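# Replace the box lid and keep both apples on the plate

## Task

Set the lid onto the box again, and finish with both apples resting on the plate.

## Robot and tools

Robot: two arms, left_arm and right_arm, each with a two-finger gripper. In the scene frame the origin sits at table-top height midway between the nominal arm bases, +x points out over the table, +z is up, and left_arm is on the +y side. These names do not match image left and right. The calibrated bases are left_arm (+0.026, +0.309, +0.024) m and right_arm (+0.017, -0.325, +0.027) m, both turned almost not at all about z. Each gripper's fingers point along its own +z and close along its y axis. end_effector_position is the point between the finger pads, just under 1 cm behind the tips. Two fixed head cameras, cam_head_left and cam_head_right (672x504 each), sit on a stand behind the arms.

Frames: hand positions, quaternions (wxyz), velocities and targets in the results are in each arm's own base frame. Fixed cameras and the table use the scene frame. Motion offsets run along the axes of that arm's current Hand target.

Row layout: 14 numbers, each in [-1, 1]. The first seven are left_arm's dx, dy, dz, rx, ry, rz, opening, and the next seven are right_arm's in the same order. Both arms always appear in a row. dx..rz are offsets from the arm's Hand target as it stood when the action or move began, not absolute poses. 1.0 equals 0.6 m of translation or 180 degrees of rotation. rx, ry, rz together form one rotation vector. Sending the same offset again moves the arm further. Opening is absolute: +1 is fully open (about 87 mm), 0 is roughly 31-49 mm, -0.5 is about 8-21 mm, -1 is closed. To leave an arm alone, send 0 for its six pose numbers and repeat its present opening. A 0 in the opening slot is itself a command to go half-closed.

execute_actions(actions, cameras): actions is a list of actions. Each action is a list of up to 15 rows, one row per 1/30 s step, and a short list holds its final row until step 15. Every row counts from the pose at the start of that action. An empty list returns the state plus images and the scene number. cameras picks views by name, ["all"] or [].

move(target, speed, blend, opening_speed, blocking, cameras): drives each gripper in a straight line toward its target. target is one 14-number row or a list of up to 15 rows. Every row is an offset from the same starting Hand targets, not from the previous row. speed is in m/s, 0.002-2.9, default 0.25, and turns are limited to twice that in rad/s. It can be one number or one per target. blend, in m, rounds the corners between targets; 0 means stop at each. opening_speed is on the -1..+1 scale per second, at least 0.2. blocking=false returns after about 0.5 s while the motion continues. Paths stop after 10 s in total. The result adds a 'move:' line giving the ending (done, off_target, moving, held, fault) and limits (paced = pose clipped, held = steps withheld). Done means at rest within 10 mm and 2 degrees; it says nothing about contact. Moves do not avoid obstacles or the other arm. Avoid paths close to an arm's own base, because the elbow can swing round.

wait(seconds, 0-3600) lets time pass without sending new commands. stop() brakes a running move. zoom_image(camera, region=[x0,y0,x1,y1] in pixels, at most 504x504) enlarges part of the latest image from cam_head_left or cam_head_right. read_manual gives licence texts only. finished_scene(scene) ends the scene, and the goal must hold without the robot. After ending scene 1, make no further call in that reply.

Results: Hand target is the last commanded pose after clipping, and the next offsets count from it. Grippers often stop short or sag, especially at long reach. Check the position and tilt after each move and correct with an offset. Each control step clips the commanded orientation to within 40 degrees of the measured one. grip_measured reads the finger position on the command scale. To hold a part, command about 0.04 below the reading at first contact (up to 0.11 near the ends of the range). Joint torques wrap at ±28 N m on joints 1-3. Tool commands show the current gripper commands.

Avoid: dropping parts or letting go of them while they move, fast impacts, hard pushes against fixed or heavy objects, and any contact or squeeze between the two arms. Such contact, including closing a gripper on the other arm's fingers, can end the scene. Also avoid strain on the wrist camera cables and anything falling off the table. Crockery such as the plate must not drop more than a few cm. An arm stopped by contact keeps pressing until you command it back past its gripper. Holding loads or staying stretched out heats the motors: MOTOR HOT appears at 75 °C, a fold and fault at 90 °C, and the arm goes limp at 100 °C. Slower moves press more softly. Loose objects may occasionally get nudged by outside pushes. Each reply lets simulated time run on.

Each tool is called after "Emit:" as name([rows], argument=value, ...), one row to a line, values as JSON.

## Session

Emit:
execute_actions(actions=[])

Scene clock: 0.00 s.
left_arm: end_effector_position=(+0.3750, +0.0071, +0.0889) grip_measured=+1.000 end_effector_quat_wxyz=(+0.663, -0.034, +0.746, +0.053) | right_arm: end_effector_position=(+0.3625, -0.0060, +0.0602) grip_measured=+1.000 end_effector_quat_wxyz=(+0.614, +0.038, +0.788, -0.020)
Joint positions: left_arm=[-0.076 1.523 0.238 1.166 -0.201 0.01 1] | right_arm=[0.031 1.492 0.233 1.01 0.109 0.044 1]
Joint velocities: within noise
Joint torques (N m): no reading
Heat: left arm: 43 °C; right arm: 45 °C.
Hand target: left_arm +0.3783, +0.0069, +0.0975; +0.673, -0.036, +0.737, +0.052 | right_arm +0.3662, -0.0059, +0.0674; +0.623, +0.039, +0.781, -0.019
Tool commands: left_gripper/opening=+1.0 right_gripper/opening=+1.0

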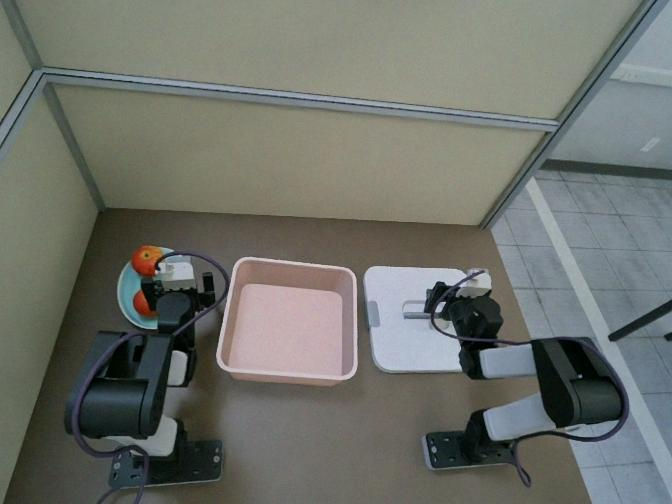

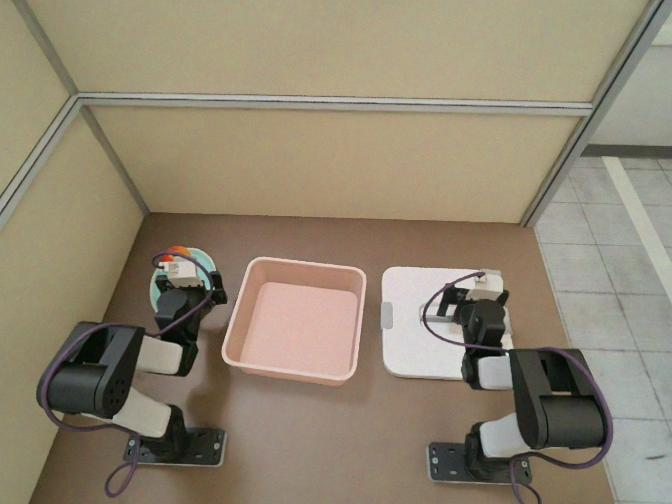

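Emit:
zoom_image(camera="cam_head_left", region=[350, 240, 530, 390])

Emit:
zoom_image(camera="cam_head_left", region=[100, 220, 240, 360])

Emit:
zoom_image(camera="cam_head_right", region=[200, 230, 540, 400])

Scaled by 2.800 from the camera's image (finer frame: 960x720).

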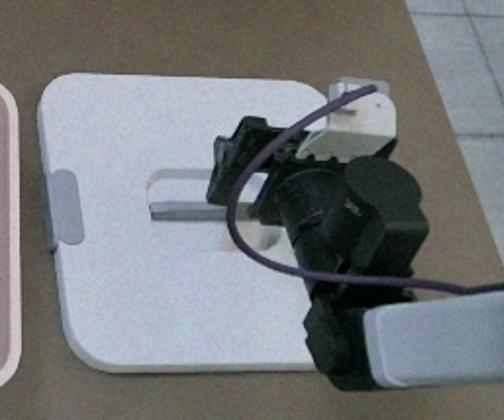

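Scaled by 3.600 from the camera's image (finer frame: 960x720).

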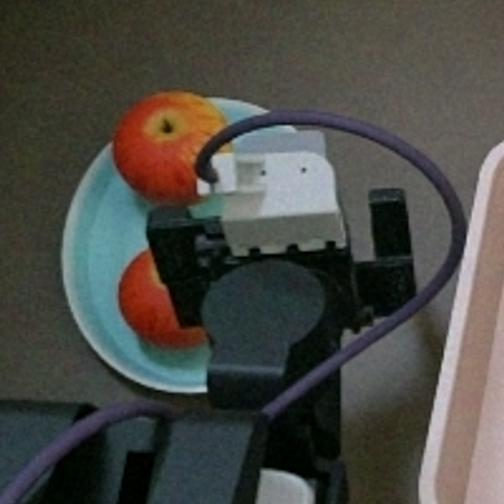

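Scaled by 1.482 from the camera's image (finer frame: 960x720).

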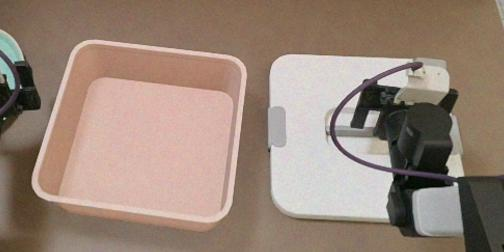

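Emit:
move([
  [-0.249,0,-0.023,0,0,0,1,-0.195,0,-0.044,0,0,0,1],
  [-0.23,0,-0.222,0,0,0,1,-0.177,0,-0.265,0,0.429,0,1],
], blend=0.03, cameras=["all"])

Scene clock: 24.73 s.
left_arm: end_effector_position=(+0.2603, -0.0135, +0.2455) grip_measured=+1.000 end_effector_quat_wxyz=(+0.671, -0.029, +0.740, +0.051) | right_arm: end_effector_position=(+0.2384, +0.0025, +0.2010) grip_measured=+1.000 end_effector_quat_wxyz=(+0.038, +0.042, +0.998, +0.006)
Joint positions: left_arm=[-0.364 0.467 0.547 -0.187 -0.477 -0.012 1] | right_arm=[-0.01 1.571 1.634 -1.557 -0.01 0.075 1]
Joint torques (N m): left_arm=[-0.4 0.55 6.35 2.16 -0.29 -0.06] | right_arm=[-0.42 -6.87 4.67 0.45 -0.02 -0.23]
Heat: left arm: 44 °C; right arm: 47 °C.
Hand target: left_arm +0.2593, -0.0121, +0.2466; +0.673, -0.036, +0.737, +0.052 | right_arm +0.2351, +0.0027, +0.2063; +0.000, +0.042, +0.999, +0.009
Off the commanded pose: left_arm 0.002 m, 1 deg | right_arm 0.006 m, 4 deg.
joint sent to its limit (right arm) — joint 4 (wrist pitch), lower limit. The joint targets are off in orientation, not in position.
move: off_target (right_arm)

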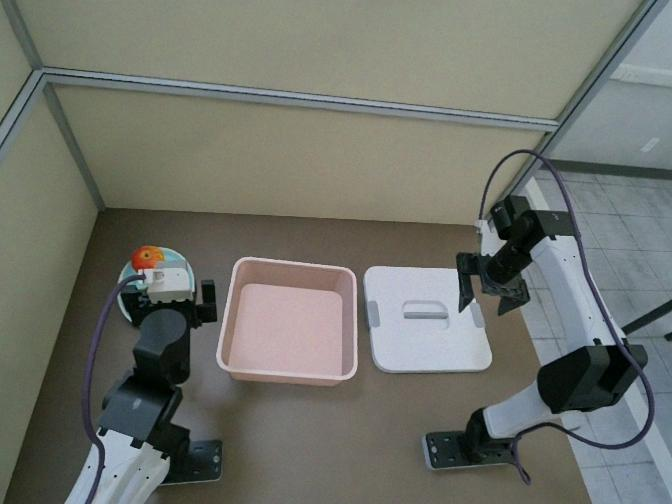

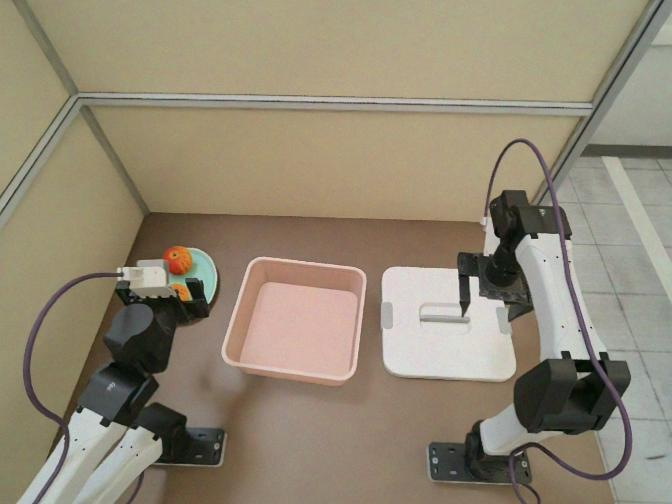

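Emit:
zoom_image(camera="cam_head_right", region=[370, 250, 530, 390])

Emit:
zoom_image(camera="cam_head_left", region=[200, 240, 500, 400])

Emit:
zoom_image(camera="cam_head_right", region=[200, 240, 380, 400])

Scaled by 3.150 from the camera's image (finer frame: 960x720).

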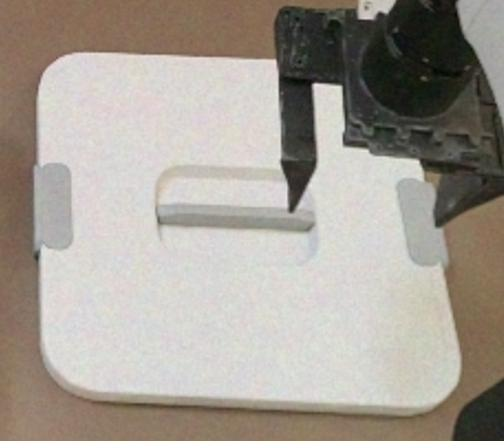

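Scaled by 1.680 from the camera's image (finer frame: 960x720).

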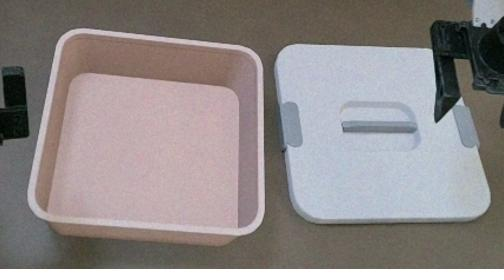

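Scaled by 2.800 from the camera's image (finer frame: 960x720).

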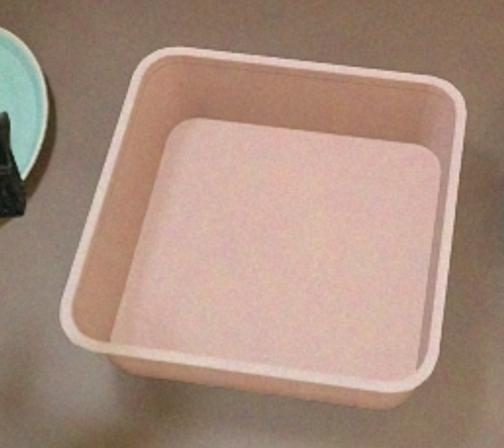

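Emit:
move(target=[0,0,0,0,0,0,1,-0.1438,0.019,0.21,-0.1744,-0.1666,-0.4927,0.3], cameras=["all"])

Emit:
zoom_image(camera="cam_head_right", region=[370, 250, 530, 390])

Emit:
zoom_image(camera="cam_head_left", region=[350, 250, 510, 390])

Scene clock: 96.83 s.
left_arm: end_effector_position=(+0.2603, -0.0135, +0.2454) grip_measured=+1.000 end_effector_quat_wxyz=(+0.670, -0.029, +0.740, +0.051) | right_arm: end_effector_position=(+0.3164, +0.0088, +0.0764) grip_measured=+0.300 end_effector_quat_wxyz=(-0.236, +0.651, -0.682, -0.237)
Joint positions: left_arm=[-0.365 0.467 0.547 -0.188 -0.478 -0.012 1] | right_arm=[-0.216 1.835 1.37 -1.261 -0.666 -1.795 0.65]
Joint torques (N m): left_arm=[-0.32 0.32 6.35 2.11 -0.25 -0.04] | right_arm=[-0.51 -6.28 6.31 0.01 -0.46 -0.29]
Heat: left arm: 45 °C; right arm: 46 °C.
Hand target: left_arm +0.2593, -0.0122, +0.2466; +0.673, -0.036, +0.737, +0.052 | right_arm +0.3221, +0.0091, +0.0805; -0.247, +0.651, -0.677, -0.238
Off the commanded pose: left_arm 0.002 m, 1 deg | right_arm 0.007 m, 1 deg.
move: done

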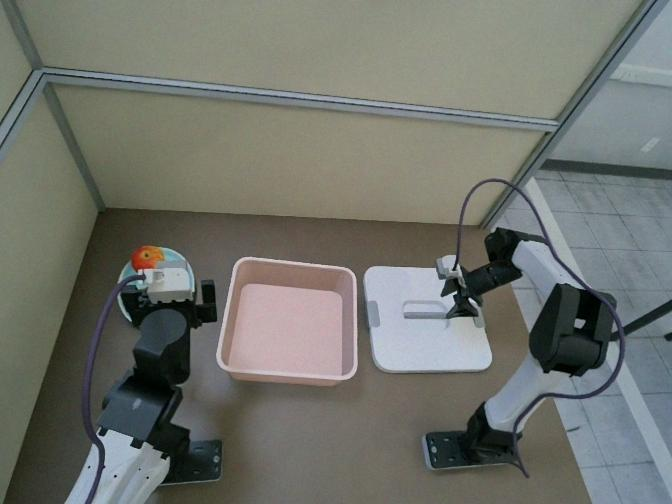

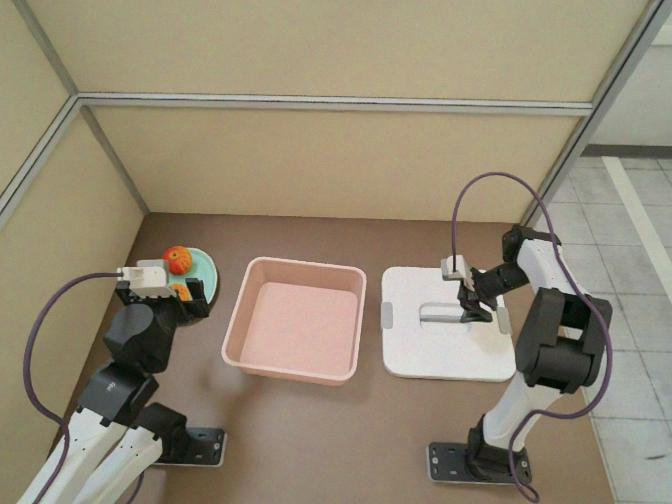

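Scaled by 3.150 from the camera's image (finer frame: 960x720).

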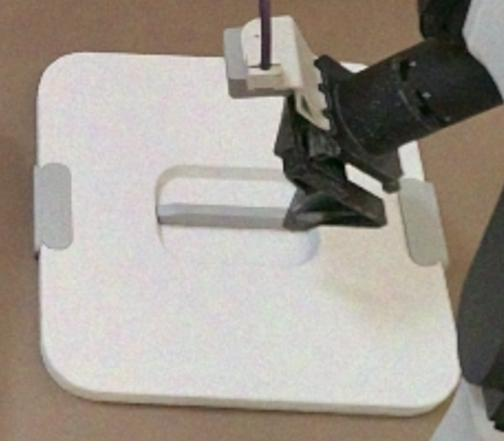

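Scaled by 3.150 from the camera's image (finer frame: 960x720).

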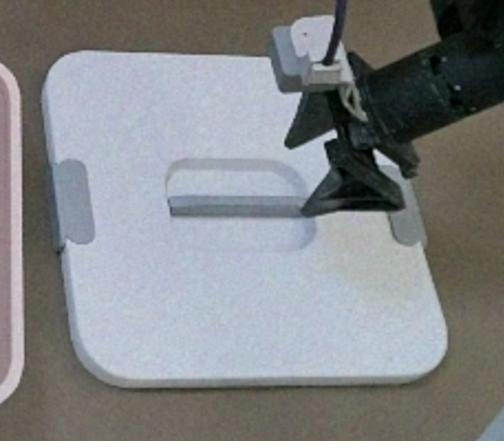

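Emit:
move(target=[0,0,0,0,0,0,1,0.0547,0.0038,0.1205,-0.0143,0,-0.017,0.3], speed=0.1, cameras=["all"])

Emit:
zoom_image(camera="cam_head_right", region=[370, 250, 530, 390])

Emit:
zoom_image(camera="cam_head_left", region=[350, 250, 510, 390])

Scene clock: 110.17 s.
left_arm: end_effector_position=(+0.2603, -0.0135, +0.2454) grip_measured=+1.000 end_effector_quat_wxyz=(+0.670, -0.029, +0.740, +0.051) | right_arm: end_effector_position=(+0.3122, +0.0283, +0.0092) grip_measured=+0.300 end_effector_quat_wxyz=(-0.225, +0.666, -0.663, -0.256)
Joint positions: left_arm=[-0.365 0.467 0.547 -0.188 -0.478 -0.012 1] | right_arm=[-0.161 1.936 1.214 -1.035 -0.675 -1.802 0.65]
Joint torques (N m): left_arm=[-0.32 0.46 6.37 2.08 -0.28 -0.1] | right_arm=[0.7 -6.76 3.34 0.38 -0.4 -0.28]
Heat: left arm: 45 °C; right arm: 46 °C.
Hand target: left_arm +0.2593, -0.0122, +0.2466; +0.673, -0.036, +0.737, +0.052 | right_arm +0.3205, +0.0306, +0.0040; -0.238, +0.674, -0.654, -0.246
Off the commanded pose: left_arm 0.002 m, 1 deg | right_arm 0.010 m, 2 deg.
move: done

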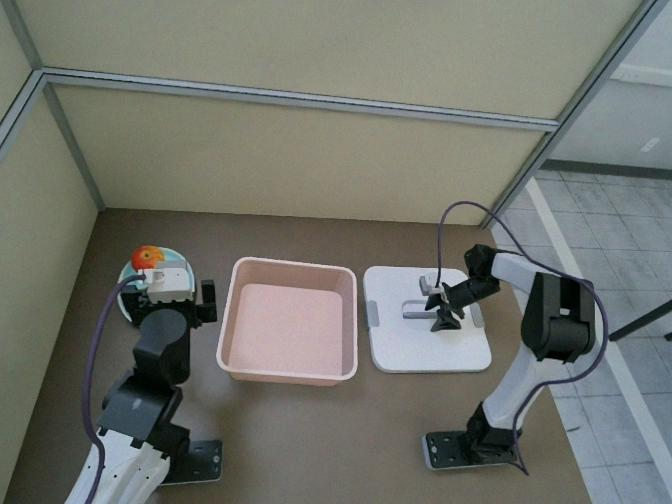

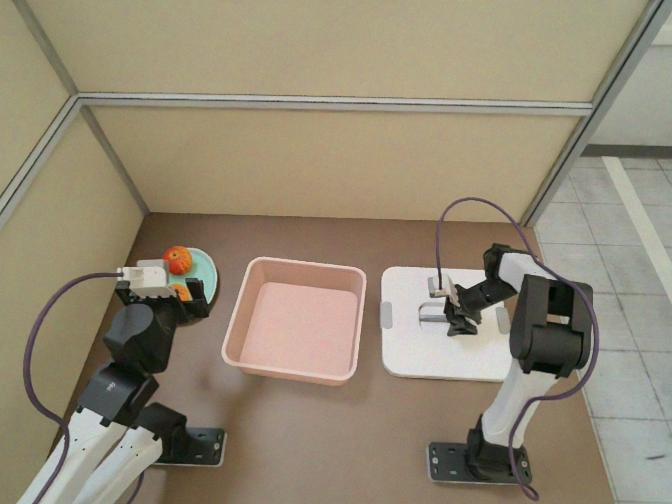

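Scaled by 3.150 from the camera's image (finer frame: 960x720).

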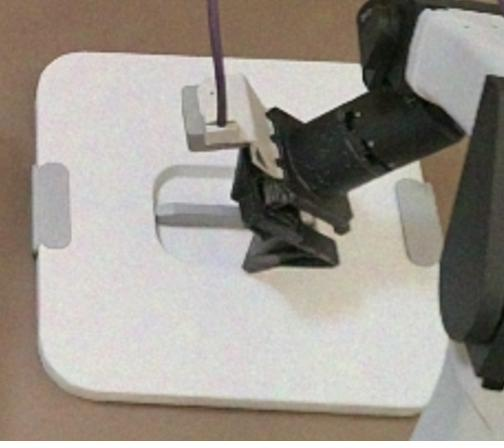

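Scaled by 3.150 from the camera's image (finer frame: 960x720).

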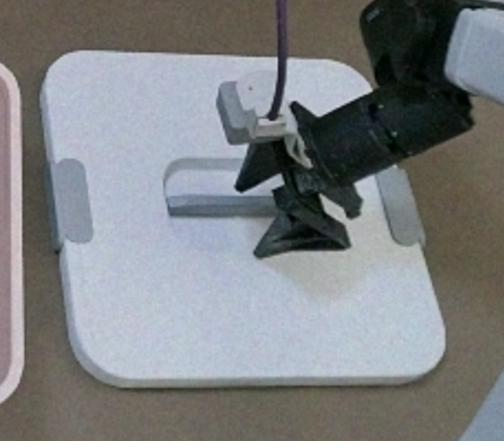

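Emit:
move([
  [0,0,0,0,0,0,1,0.0006,-0.0233,-0.0005,0,0,0,0.05],
  [0,0,0,0,0,0,1,0.0198,-0.0233,0.0225,0,0,0,0.05],
], speed=0.05, cameras=["all"])

Emit:
zoom_image(camera="cam_head_right", region=[370, 250, 530, 390])

Emit:
zoom_image(camera="cam_head_left", region=[350, 250, 510, 390])

Scene clock: 127.00 s.
left_arm: end_effector_position=(+0.2603, -0.0135, +0.2454) grip_measured=+1.000 end_effector_quat_wxyz=(+0.670, -0.029, +0.740, +0.051) | right_arm: end_effector_position=(+0.3315, +0.0297, -0.0032) grip_measured=+0.050 end_effector_quat_wxyz=(-0.238, +0.670, -0.657, -0.249)
Joint positions: left_arm=[-0.365 0.467 0.547 -0.188 -0.478 -0.012 1] | right_arm=[-0.154 2.001 1.252 -0.979 -0.689 -1.801 0.525]
Joint torques (N m): left_arm=[-0.54 0.44 6.39 2.1 -0.25 -0.06] | right_arm=[0.5 -6.09 3.02 0.42 -0.28 -0.18]
Heat: left arm: 45 °C; right arm: 45 °C.
Hand target: left_arm +0.2593, -0.0122, +0.2466; +0.673, -0.036, +0.737, +0.052 | right_arm +0.3344, +0.0306, -0.0140; -0.238, +0.674, -0.654, -0.246
Off the commanded pose: left_arm 0.002 m, 1 deg | right_arm 0.011 m, 1 deg.
move: off_target (right_arm)

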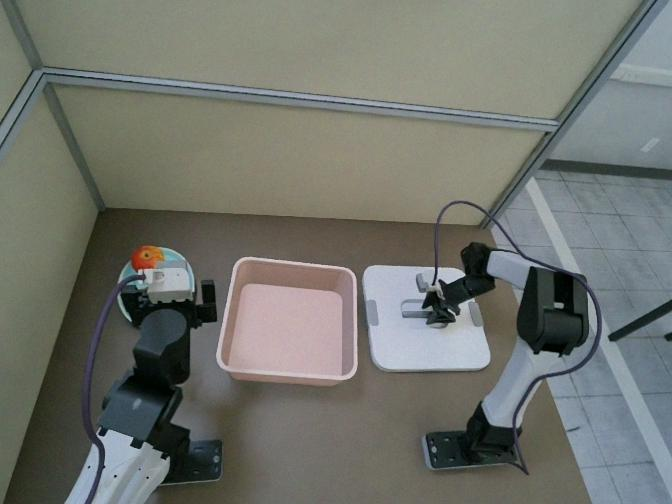

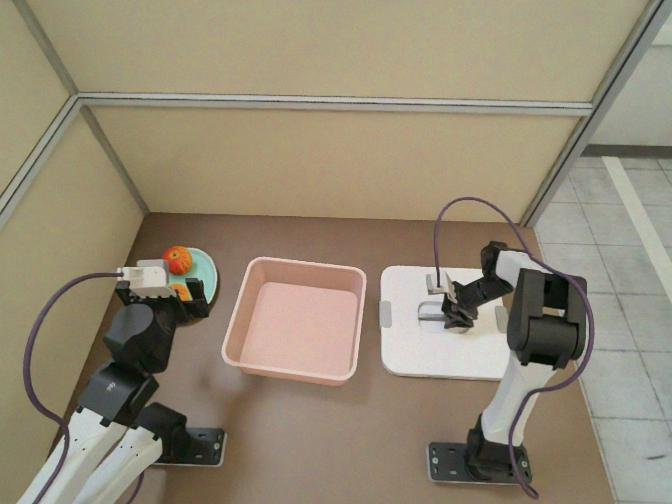

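Scaled by 3.150 from the camera's image (finer frame: 960x720).

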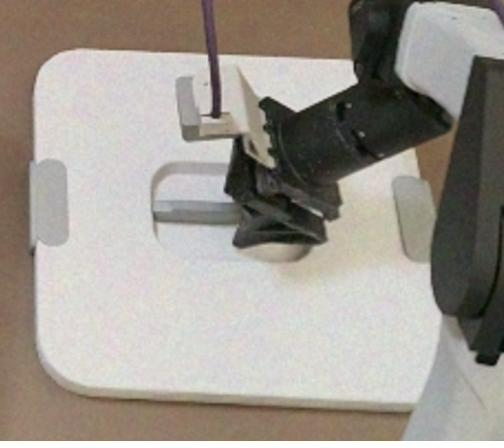

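Scaled by 3.150 from the camera's image (finer frame: 960x720).

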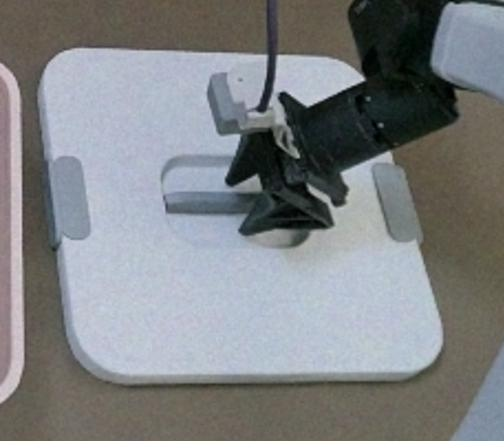

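Emit:
move([
  [0,0,0,0,0,0,1,-0.0086,0,-0.0102,0,0,0,0.05],
  [0,0,0,0,0,0,1,-0.0086,0,-0.0102,0,0,0,-1],
], speed=0.05, opening_speed=1, cameras=["all"])

Emit:
zoom_image(camera="cam_head_right", region=[370, 250, 530, 390])

Scene clock: 133.57 s.
left_arm: end_effector_position=(+0.2603, -0.0135, +0.2454) grip_measured=+1.000 end_effector_quat_wxyz=(+0.670, -0.029, +0.740, +0.051) | right_arm: end_effector_position=(+0.3337, +0.0295, -0.0034) grip_measured=-0.607 end_effector_quat_wxyz=(-0.241, +0.672, -0.656, -0.246)
Joint positions: left_arm=[-0.365 0.467 0.547 -0.188 -0.478 -0.012 1] | right_arm=[-0.154 2.001 1.252 -0.97 -0.69 -1.802 0.196]
Joint torques (N m): left_arm=[-0.46 0.44 6.31 2.07 -0.24 -0.05] | right_arm=[0.66 -7.24 4.22 0.1 -0.28 -0.19]
Heat: left arm: 44 °C; right arm: 45 °C.
Hand target: left_arm +0.2593, -0.0122, +0.2466; +0.673, -0.036, +0.737, +0.052 | right_arm +0.3344, +0.0306, -0.0060; -0.238, +0.674, -0.654, -0.246
Off the commanded pose: left_arm 0.002 m, 1 deg | right_arm 0.003 m, 0 deg.
move: done

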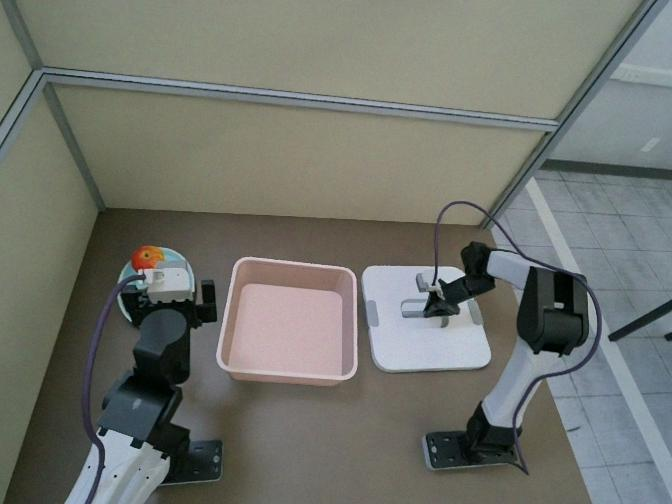

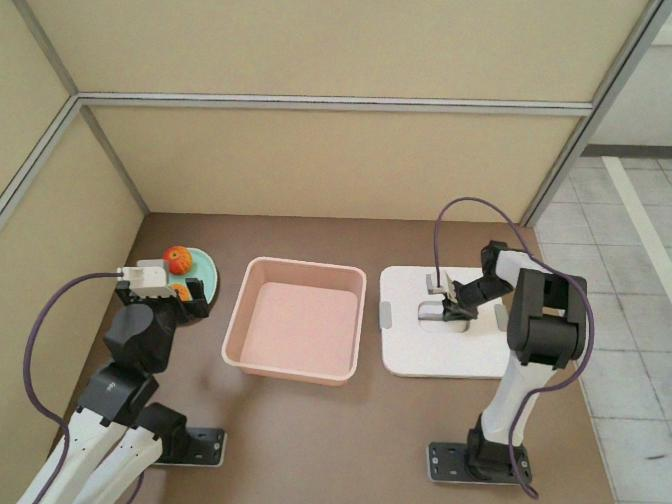

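Scaled by 3.150 from the camera's image (finer frame: 960x720).

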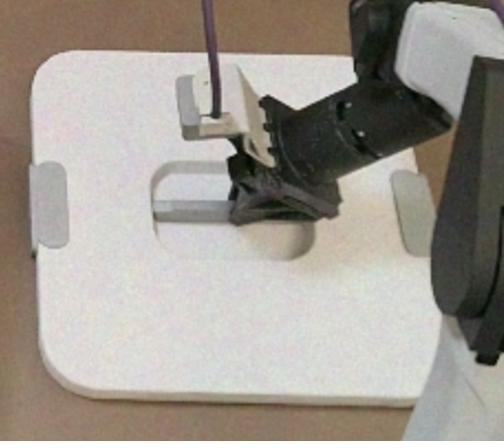

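Emit:
move([
  [0,0,0,0,0,0,1,-0.032,0,-0.038,0,-0.04,0,-1],
  [0,0,0,0,0,0,1,-0.0804,0,-0.0958,0,-0.139,0,-1],
], speed=0.12, blend=0.02, cameras=["all"])

Scene clock: 139.77 s.
left_arm: end_effector_position=(+0.2603, -0.0135, +0.2454) grip_measured=+1.000 end_effector_quat_wxyz=(+0.670, -0.029, +0.740, +0.051) | right_arm: end_effector_position=(+0.3282, +0.0284, +0.0563) grip_measured=-0.609 end_effector_quat_wxyz=(-0.342, +0.603, -0.624, -0.362)
Joint positions: left_arm=[-0.365 0.467 0.547 -0.188 -0.478 -0.012 1] | right_arm=[-0.299 2.079 1.442 -1.414 -0.965 -2.091 0.196]
Joint torques (N m): left_arm=[-0.47 0.49 6.24 2.1 -0.25 -0.02] | right_arm=[-0.47 -8.73 5.75 -0.69 -0.73 -0.26]
Heat: left arm: 44 °C; right arm: 46 °C.
Hand target: left_arm +0.2593, -0.0122, +0.2466; +0.673, -0.036, +0.737, +0.052 | right_arm +0.3345, +0.0306, +0.0690; -0.374, +0.605, -0.587, -0.386
Off the commanded pose: left_arm 0.002 m, 1 deg | right_arm 0.014 m, 6 deg.
joint sent to its limit (right arm) — joint 6 (wrist roll), lower limit. The joint targets are off in orientation, not in position.
move: off_target (right_arm)

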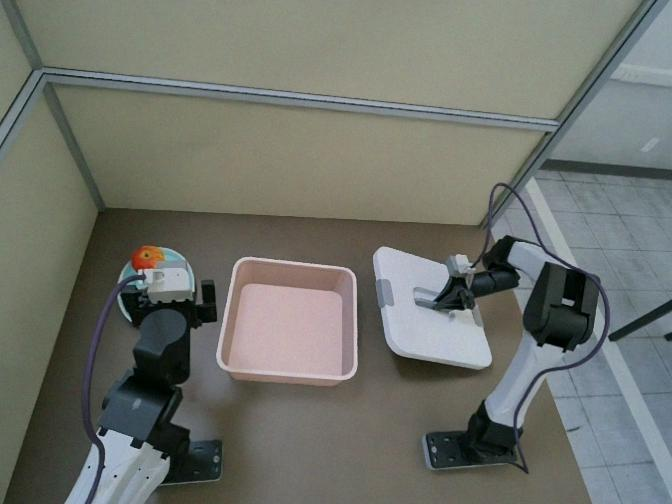

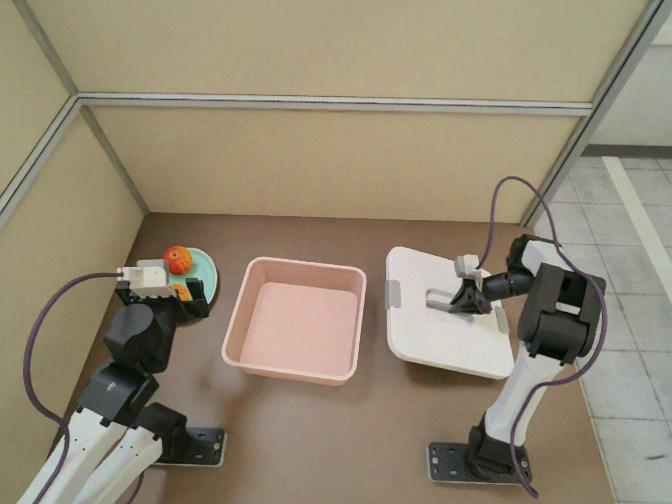

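Emit:
move([
  [0,0,0,0,0,0,1,-0.12,0.0138,0.017,0,0,0,-1],
  [0,0,0,0,0,0,1,-0.3343,0.0752,0.3977,0.008,0.094,0.006,-1],
  [0,0,0,0,0,0,1,-0.3595,0.0888,0.4912,0.0176,0.139,0.0135,-1],
], speed=0.2, blend=0.03, cameras=["all"])

Emit:
zoom_image(camera="cam_head_right", region=[190, 220, 390, 400])

Emit:
zoom_image(camera="cam_head_left", region=[190, 220, 390, 400])

Scene clock: 153.07 s.
left_arm: end_effector_position=(+0.2603, -0.0135, +0.2454) grip_measured=+1.000 end_effector_quat_wxyz=(+0.670, -0.029, +0.740, +0.051) | right_arm: end_effector_position=(+0.2614, +0.3774, +0.1252) grip_measured=-0.609 end_effector_quat_wxyz=(-0.221, +0.655, -0.684, -0.233)
Joint positions: left_arm=[-0.365 0.467 0.547 -0.188 -0.478 -0.012 1] | right_arm=[0.856 1.932 1.667 -0.783 -0.412 -0.56 0.196]
Joint torques (N m): left_arm=[-0.55 0.44 6.38 2.1 -0.32 -0.07] | right_arm=[-0.34 -9.05 8.32 1.33 -0.24 -0.1]
Heat: left arm: 44 °C; right arm: 48 °C.
Hand target: left_arm +0.2593, -0.0122, +0.2466; +0.673, -0.036, +0.737, +0.052 | right_arm +0.2704, +0.3869, +0.1405; -0.246, +0.651, -0.677, -0.238
Off the commanded pose: left_arm 0.002 m, 1 deg | right_arm 0.020 m, 3 deg.
move: off_target (right_arm)

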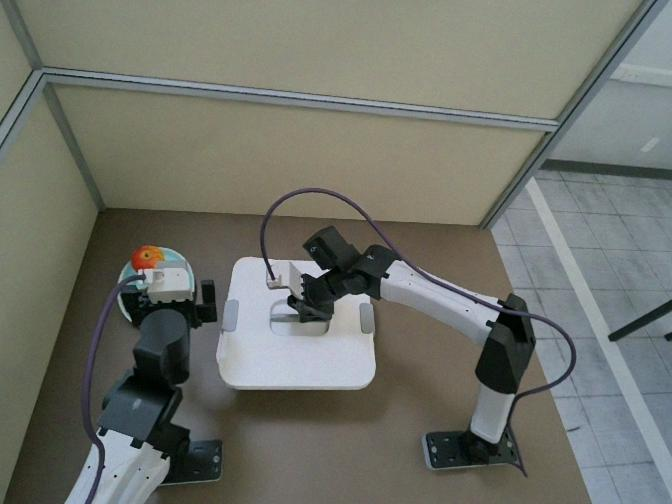

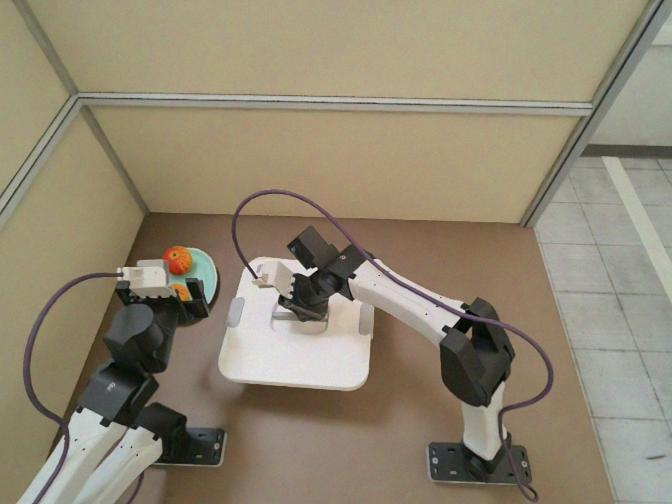

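Scaled by 2.520 from the camera's image (finer frame: 960x720).

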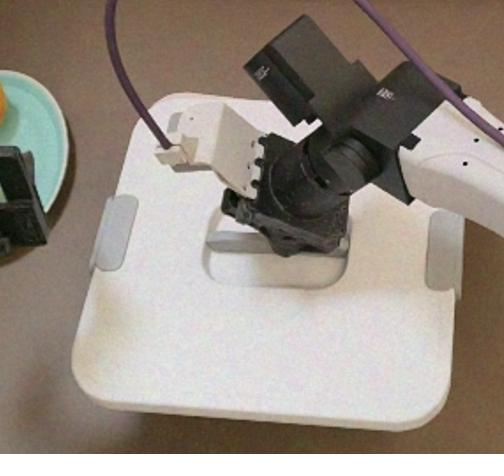

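Scaled by 2.520 from the camera's image (finer frame: 960x720).

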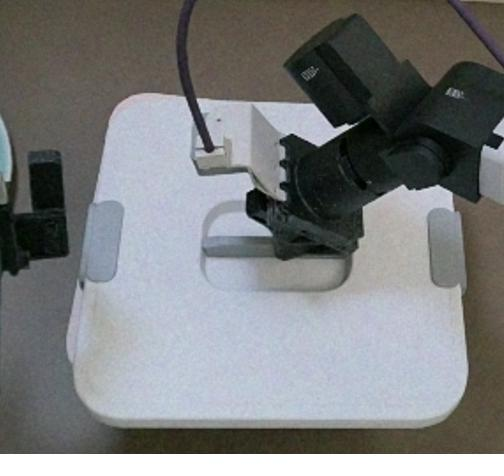

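Emit:
move(target=[0,0,0,0,0,0,1,-0.0142,-0.045,0.0117,0.0107,-0.0167,0.0128,-1], speed=0.1, cameras=["all"])

Emit:
zoom_image(camera="cam_head_right", region=[190, 220, 390, 400])

Emit:
zoom_image(camera="cam_head_left", region=[190, 220, 390, 400])

Scene clock: 170.03 s.
left_arm: end_effector_position=(+0.2603, -0.0135, +0.2454) grip_measured=+1.000 end_effector_quat_wxyz=(+0.670, -0.029, +0.740, +0.051) | right_arm: end_effector_position=(+0.2885, +0.3808, +0.1223) grip_measured=-0.609 end_effector_quat_wxyz=(+0.236, -0.629, +0.703, +0.233)
Joint positions: left_arm=[-0.365 0.467 0.547 -0.188 -0.478 -0.012 1] | right_arm=[0.815 1.983 1.714 -0.749 -0.413 -0.527 0.196]
Joint torques (N m): left_arm=[-0.38 0.5 6.23 2.1 -0.26 -0.09] | right_arm=[-0.01 -9.4 8.25 1.58 -0.39 -0.14]
Heat: left arm: 44 °C; right arm: 48 °C.
Hand target: left_arm +0.2593, -0.0122, +0.2466; +0.673, -0.036, +0.737, +0.052 | right_arm +0.2979, +0.3969, +0.1406; +0.270, -0.627, +0.687, +0.248
Off the commanded pose: left_arm 0.002 m, 1 deg | right_arm 0.026 m, 5 deg.
move: off_target (right_arm)

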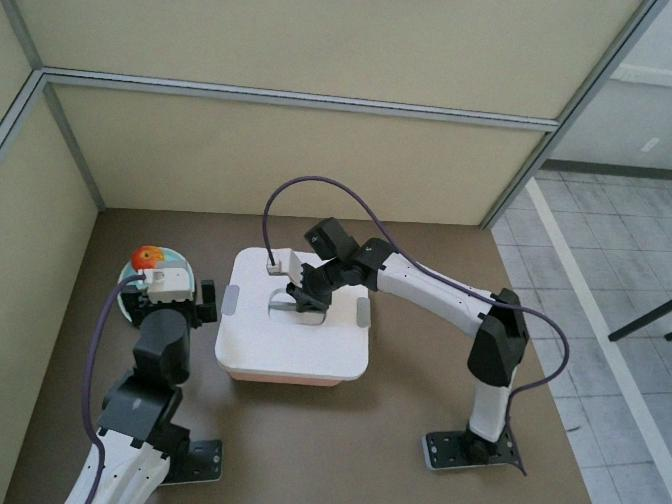

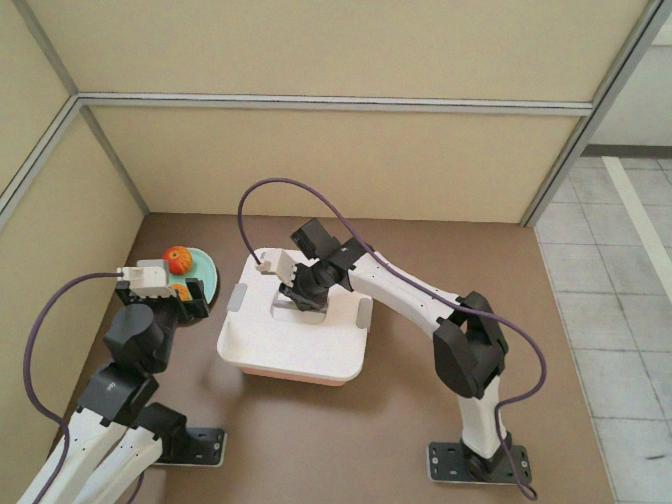

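Scaled by 2.520 from the camera's image (finer frame: 960x720).

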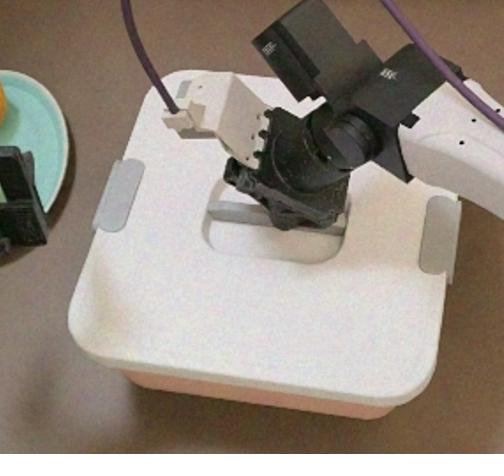

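Scaled by 2.520 from the camera's image (finer frame: 960x720).

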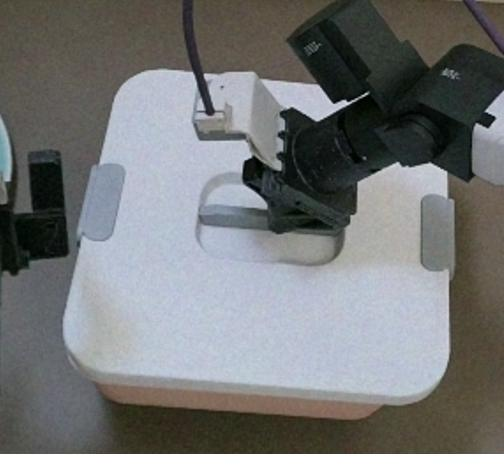

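Emit:
move(target=[0,0,0,0,0,0,1,0.0292,-0.0027,0.0412,0,-0.0139,0,-1], speed=0.05, cameras=["all"])

Emit:
zoom_image(camera="cam_head_right", region=[190, 220, 390, 400])

Emit:
zoom_image(camera="cam_head_left", region=[190, 220, 390, 400])

Scene clock: 179.27 s.
left_arm: end_effector_position=(+0.2603, -0.0135, +0.2454) grip_measured=+1.000 end_effector_quat_wxyz=(+0.670, -0.029, +0.740, +0.051) | right_arm: end_effector_position=(+0.2927, +0.3918, +0.1025) grip_measured=-0.609 end_effector_quat_wxyz=(+0.262, -0.625, +0.692, +0.248)
Joint positions: left_arm=[-0.365 0.467 0.547 -0.188 -0.478 -0.012 1] | right_arm=[0.815 1.983 1.605 -0.576 -0.437 -0.514 0.195]
Joint torques (N m): left_arm=[-0.44 0.36 6.27 2.09 -0.31 -0.04] | right_arm=[-0.51 -9.42 5.6 1.75 -0.38 -0.1]
Heat: left arm: 44 °C; right arm: 50 °C.
Hand target: left_arm +0.2593, -0.0122, +0.2466; +0.673, -0.036, +0.737, +0.052 | right_arm +0.2998, +0.4008, +0.1106; +0.285, -0.621, +0.681, +0.262
Off the commanded pose: left_arm 0.002 m, 1 deg | right_arm 0.014 m, 3 deg.
move: off_target (right_arm)

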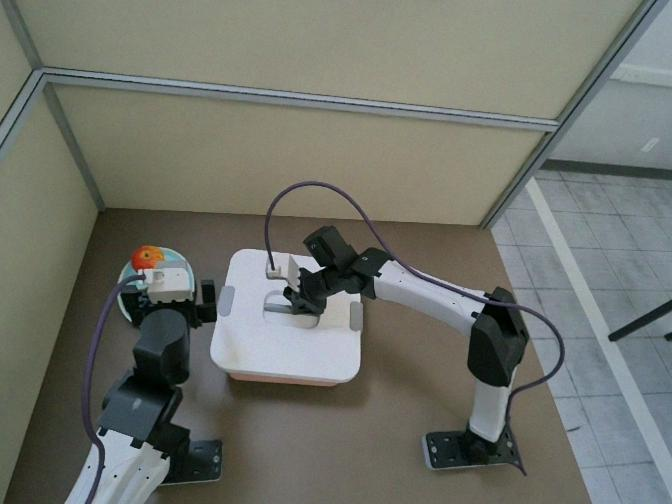

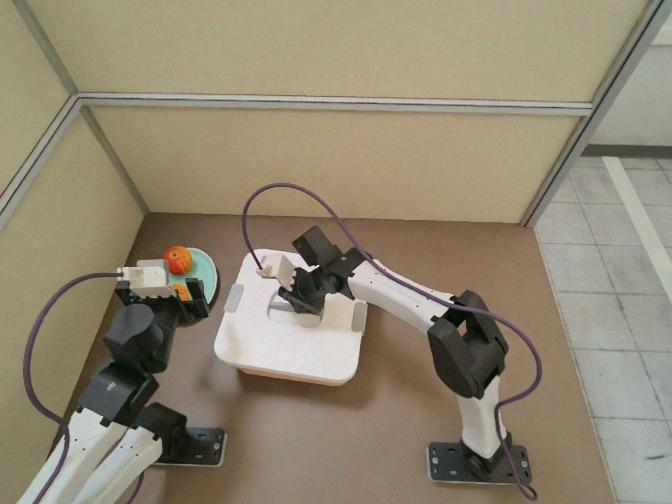

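Scaled by 2.520 from the camera's image (finer frame: 960x720).

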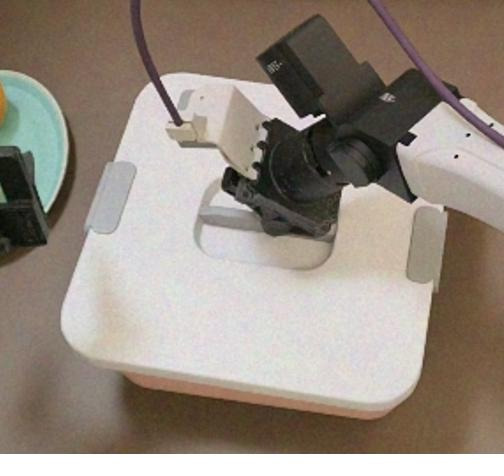

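Scaled by 2.520 from the camera's image (finer frame: 960x720).

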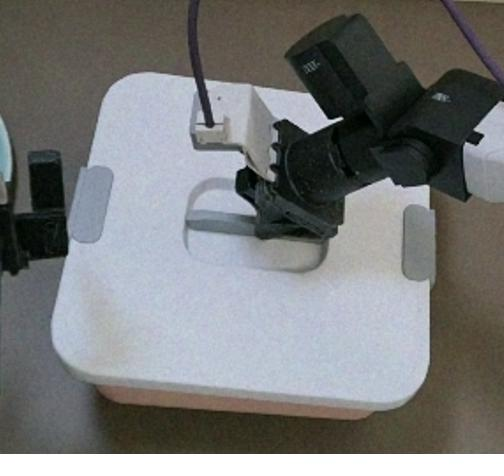

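Emit:
move(target=[0,0,0,0,0,0,1,0.0412,-0.0015,0.0178,-0.004,0,-0.004,-1], speed=0.05, cameras=["all"])

Emit:
zoom_image(camera="cam_head_right", region=[190, 220, 390, 400])

Emit:
zoom_image(camera="cam_head_left", region=[190, 220, 390, 400])

Scene clock: 188.90 s.
left_arm: end_effector_position=(+0.2603, -0.0135, +0.2454) grip_measured=+1.000 end_effector_quat_wxyz=(+0.670, -0.029, +0.740, +0.051) | right_arm: end_effector_position=(+0.2964, +0.3867, +0.0826) grip_measured=-0.609 end_effector_quat_wxyz=(+0.269, -0.626, +0.686, +0.255)
Joint positions: left_arm=[-0.365 0.467 0.547 -0.188 -0.478 -0.012 1] | right_arm=[0.795 1.983 1.516 -0.477 -0.461 -0.533 0.196]
Joint torques (N m): left_arm=[-0.46 0.51 6.2 2.06 -0.26 -0.08] | right_arm=[-0.55 -9.29 4.59 1.6 -0.38 -0.24]
Heat: left arm: 44 °C; right arm: 51 °C.
Hand target: left_arm +0.2593, -0.0122, +0.2466; +0.673, -0.036, +0.737, +0.052 | right_arm +0.2996, +0.3912, +0.0854; +0.283, -0.627, +0.676, +0.264
Off the commanded pose: left_arm 0.002 m, 1 deg | right_arm 0.006 m, 2 deg.
move: done

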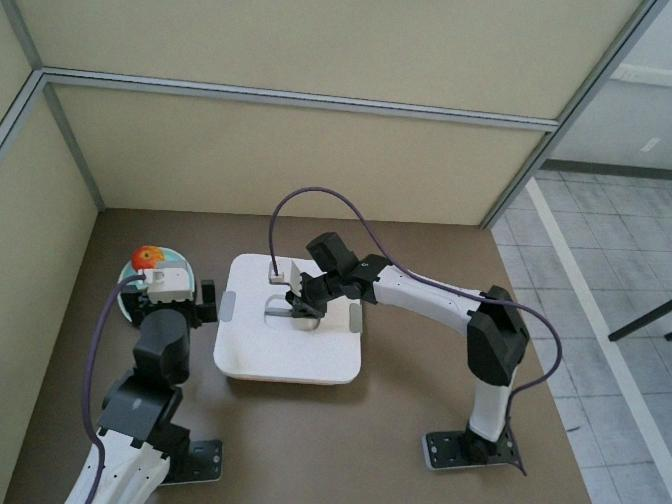

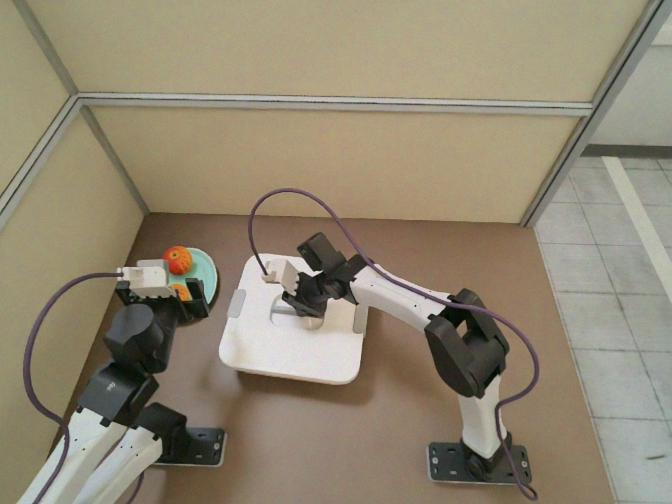

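Scaled by 2.520 from the camera's image (finer frame: 960x720).

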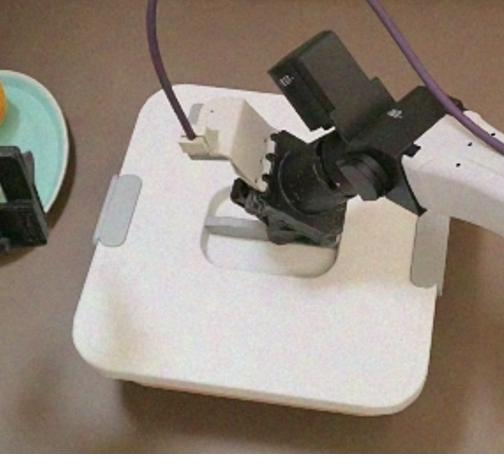

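Scaled by 2.520 from the camera's image (finer frame: 960x720).

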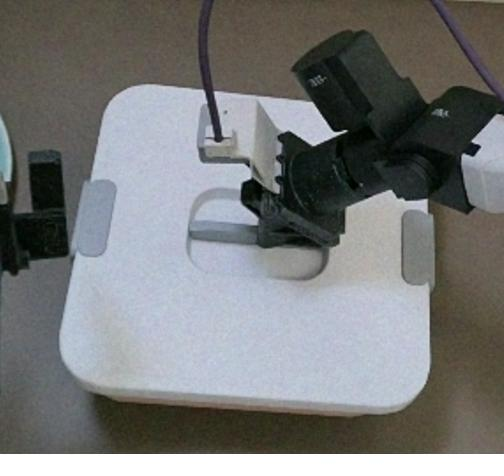

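Emit:
move([
  [0,0,0,0,0,0,1,0.0059,-0.0007,-0.0059,-0.004,0,-0.004,-1],
  [0,0,0,0,0,0,1,0.0236,-0.0007,0.0118,-0.004,0,-0.004,-1],
], speed=0.04, cameras=["all"])

Emit:
zoom_image(camera="cam_head_right", region=[190, 220, 390, 400])

Emit:
zoom_image(camera="cam_head_left", region=[190, 220, 390, 400])

Scene clock: 197.70 s.
left_arm: end_effector_position=(+0.2603, -0.0135, +0.2454) grip_measured=+1.000 end_effector_quat_wxyz=(+0.670, -0.029, +0.740, +0.051) | right_arm: end_effector_position=(+0.3005, +0.3928, +0.0819) grip_measured=-0.609 end_effector_quat_wxyz=(-0.290, +0.631, -0.666, -0.273)
Joint positions: left_arm=[-0.365 0.467 0.547 -0.188 -0.478 -0.012 1] | right_arm=[0.783 1.983 1.481 -0.395 -0.509 -0.552 0.195]
Joint torques (N m): left_arm=[-0.32 0.32 6.32 2.06 -0.25 -0.05] | right_arm=[-0.46 -8.76 3.52 1.36 -0.12 -0.31]
Heat: left arm: 44 °C; right arm: 52 °C.
Hand target: left_arm +0.2593, -0.0122, +0.2466; +0.673, -0.036, +0.737, +0.052 | right_arm +0.2996, +0.3863, +0.0703; -0.280, +0.633, -0.670, -0.267
Off the commanded pose: left_arm 0.002 m, 1 deg | right_arm 0.013 m, 1 deg.
move: off_target (right_arm)

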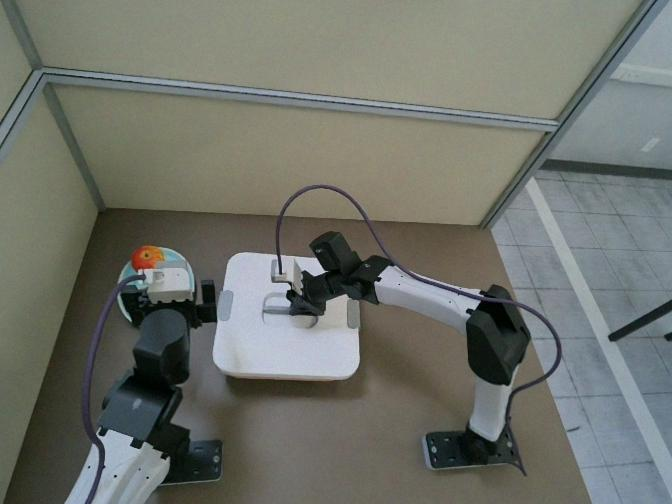

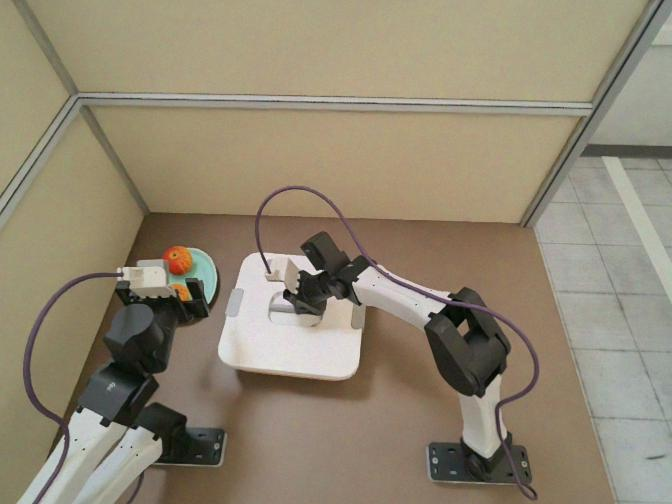

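Scaled by 2.520 from the camera's image (finer frame: 960x720).

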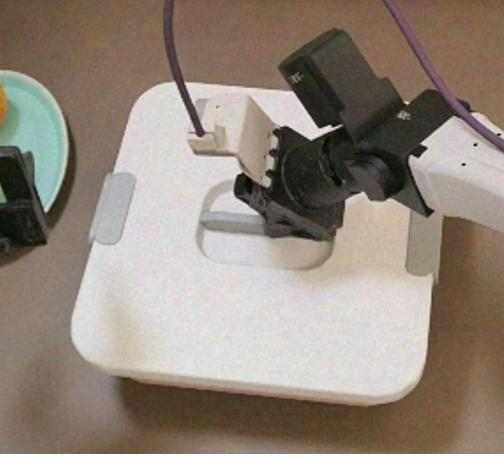

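Scaled by 2.520 from the camera's image (finer frame: 960x720).

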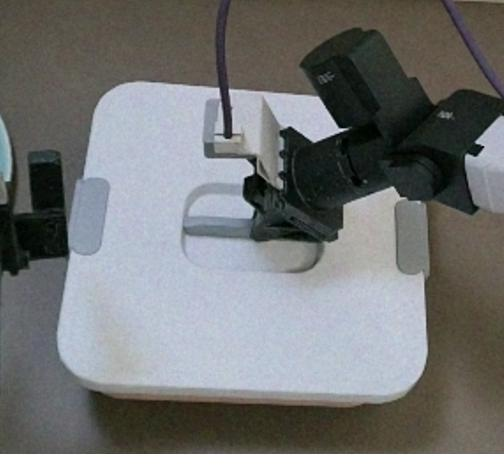

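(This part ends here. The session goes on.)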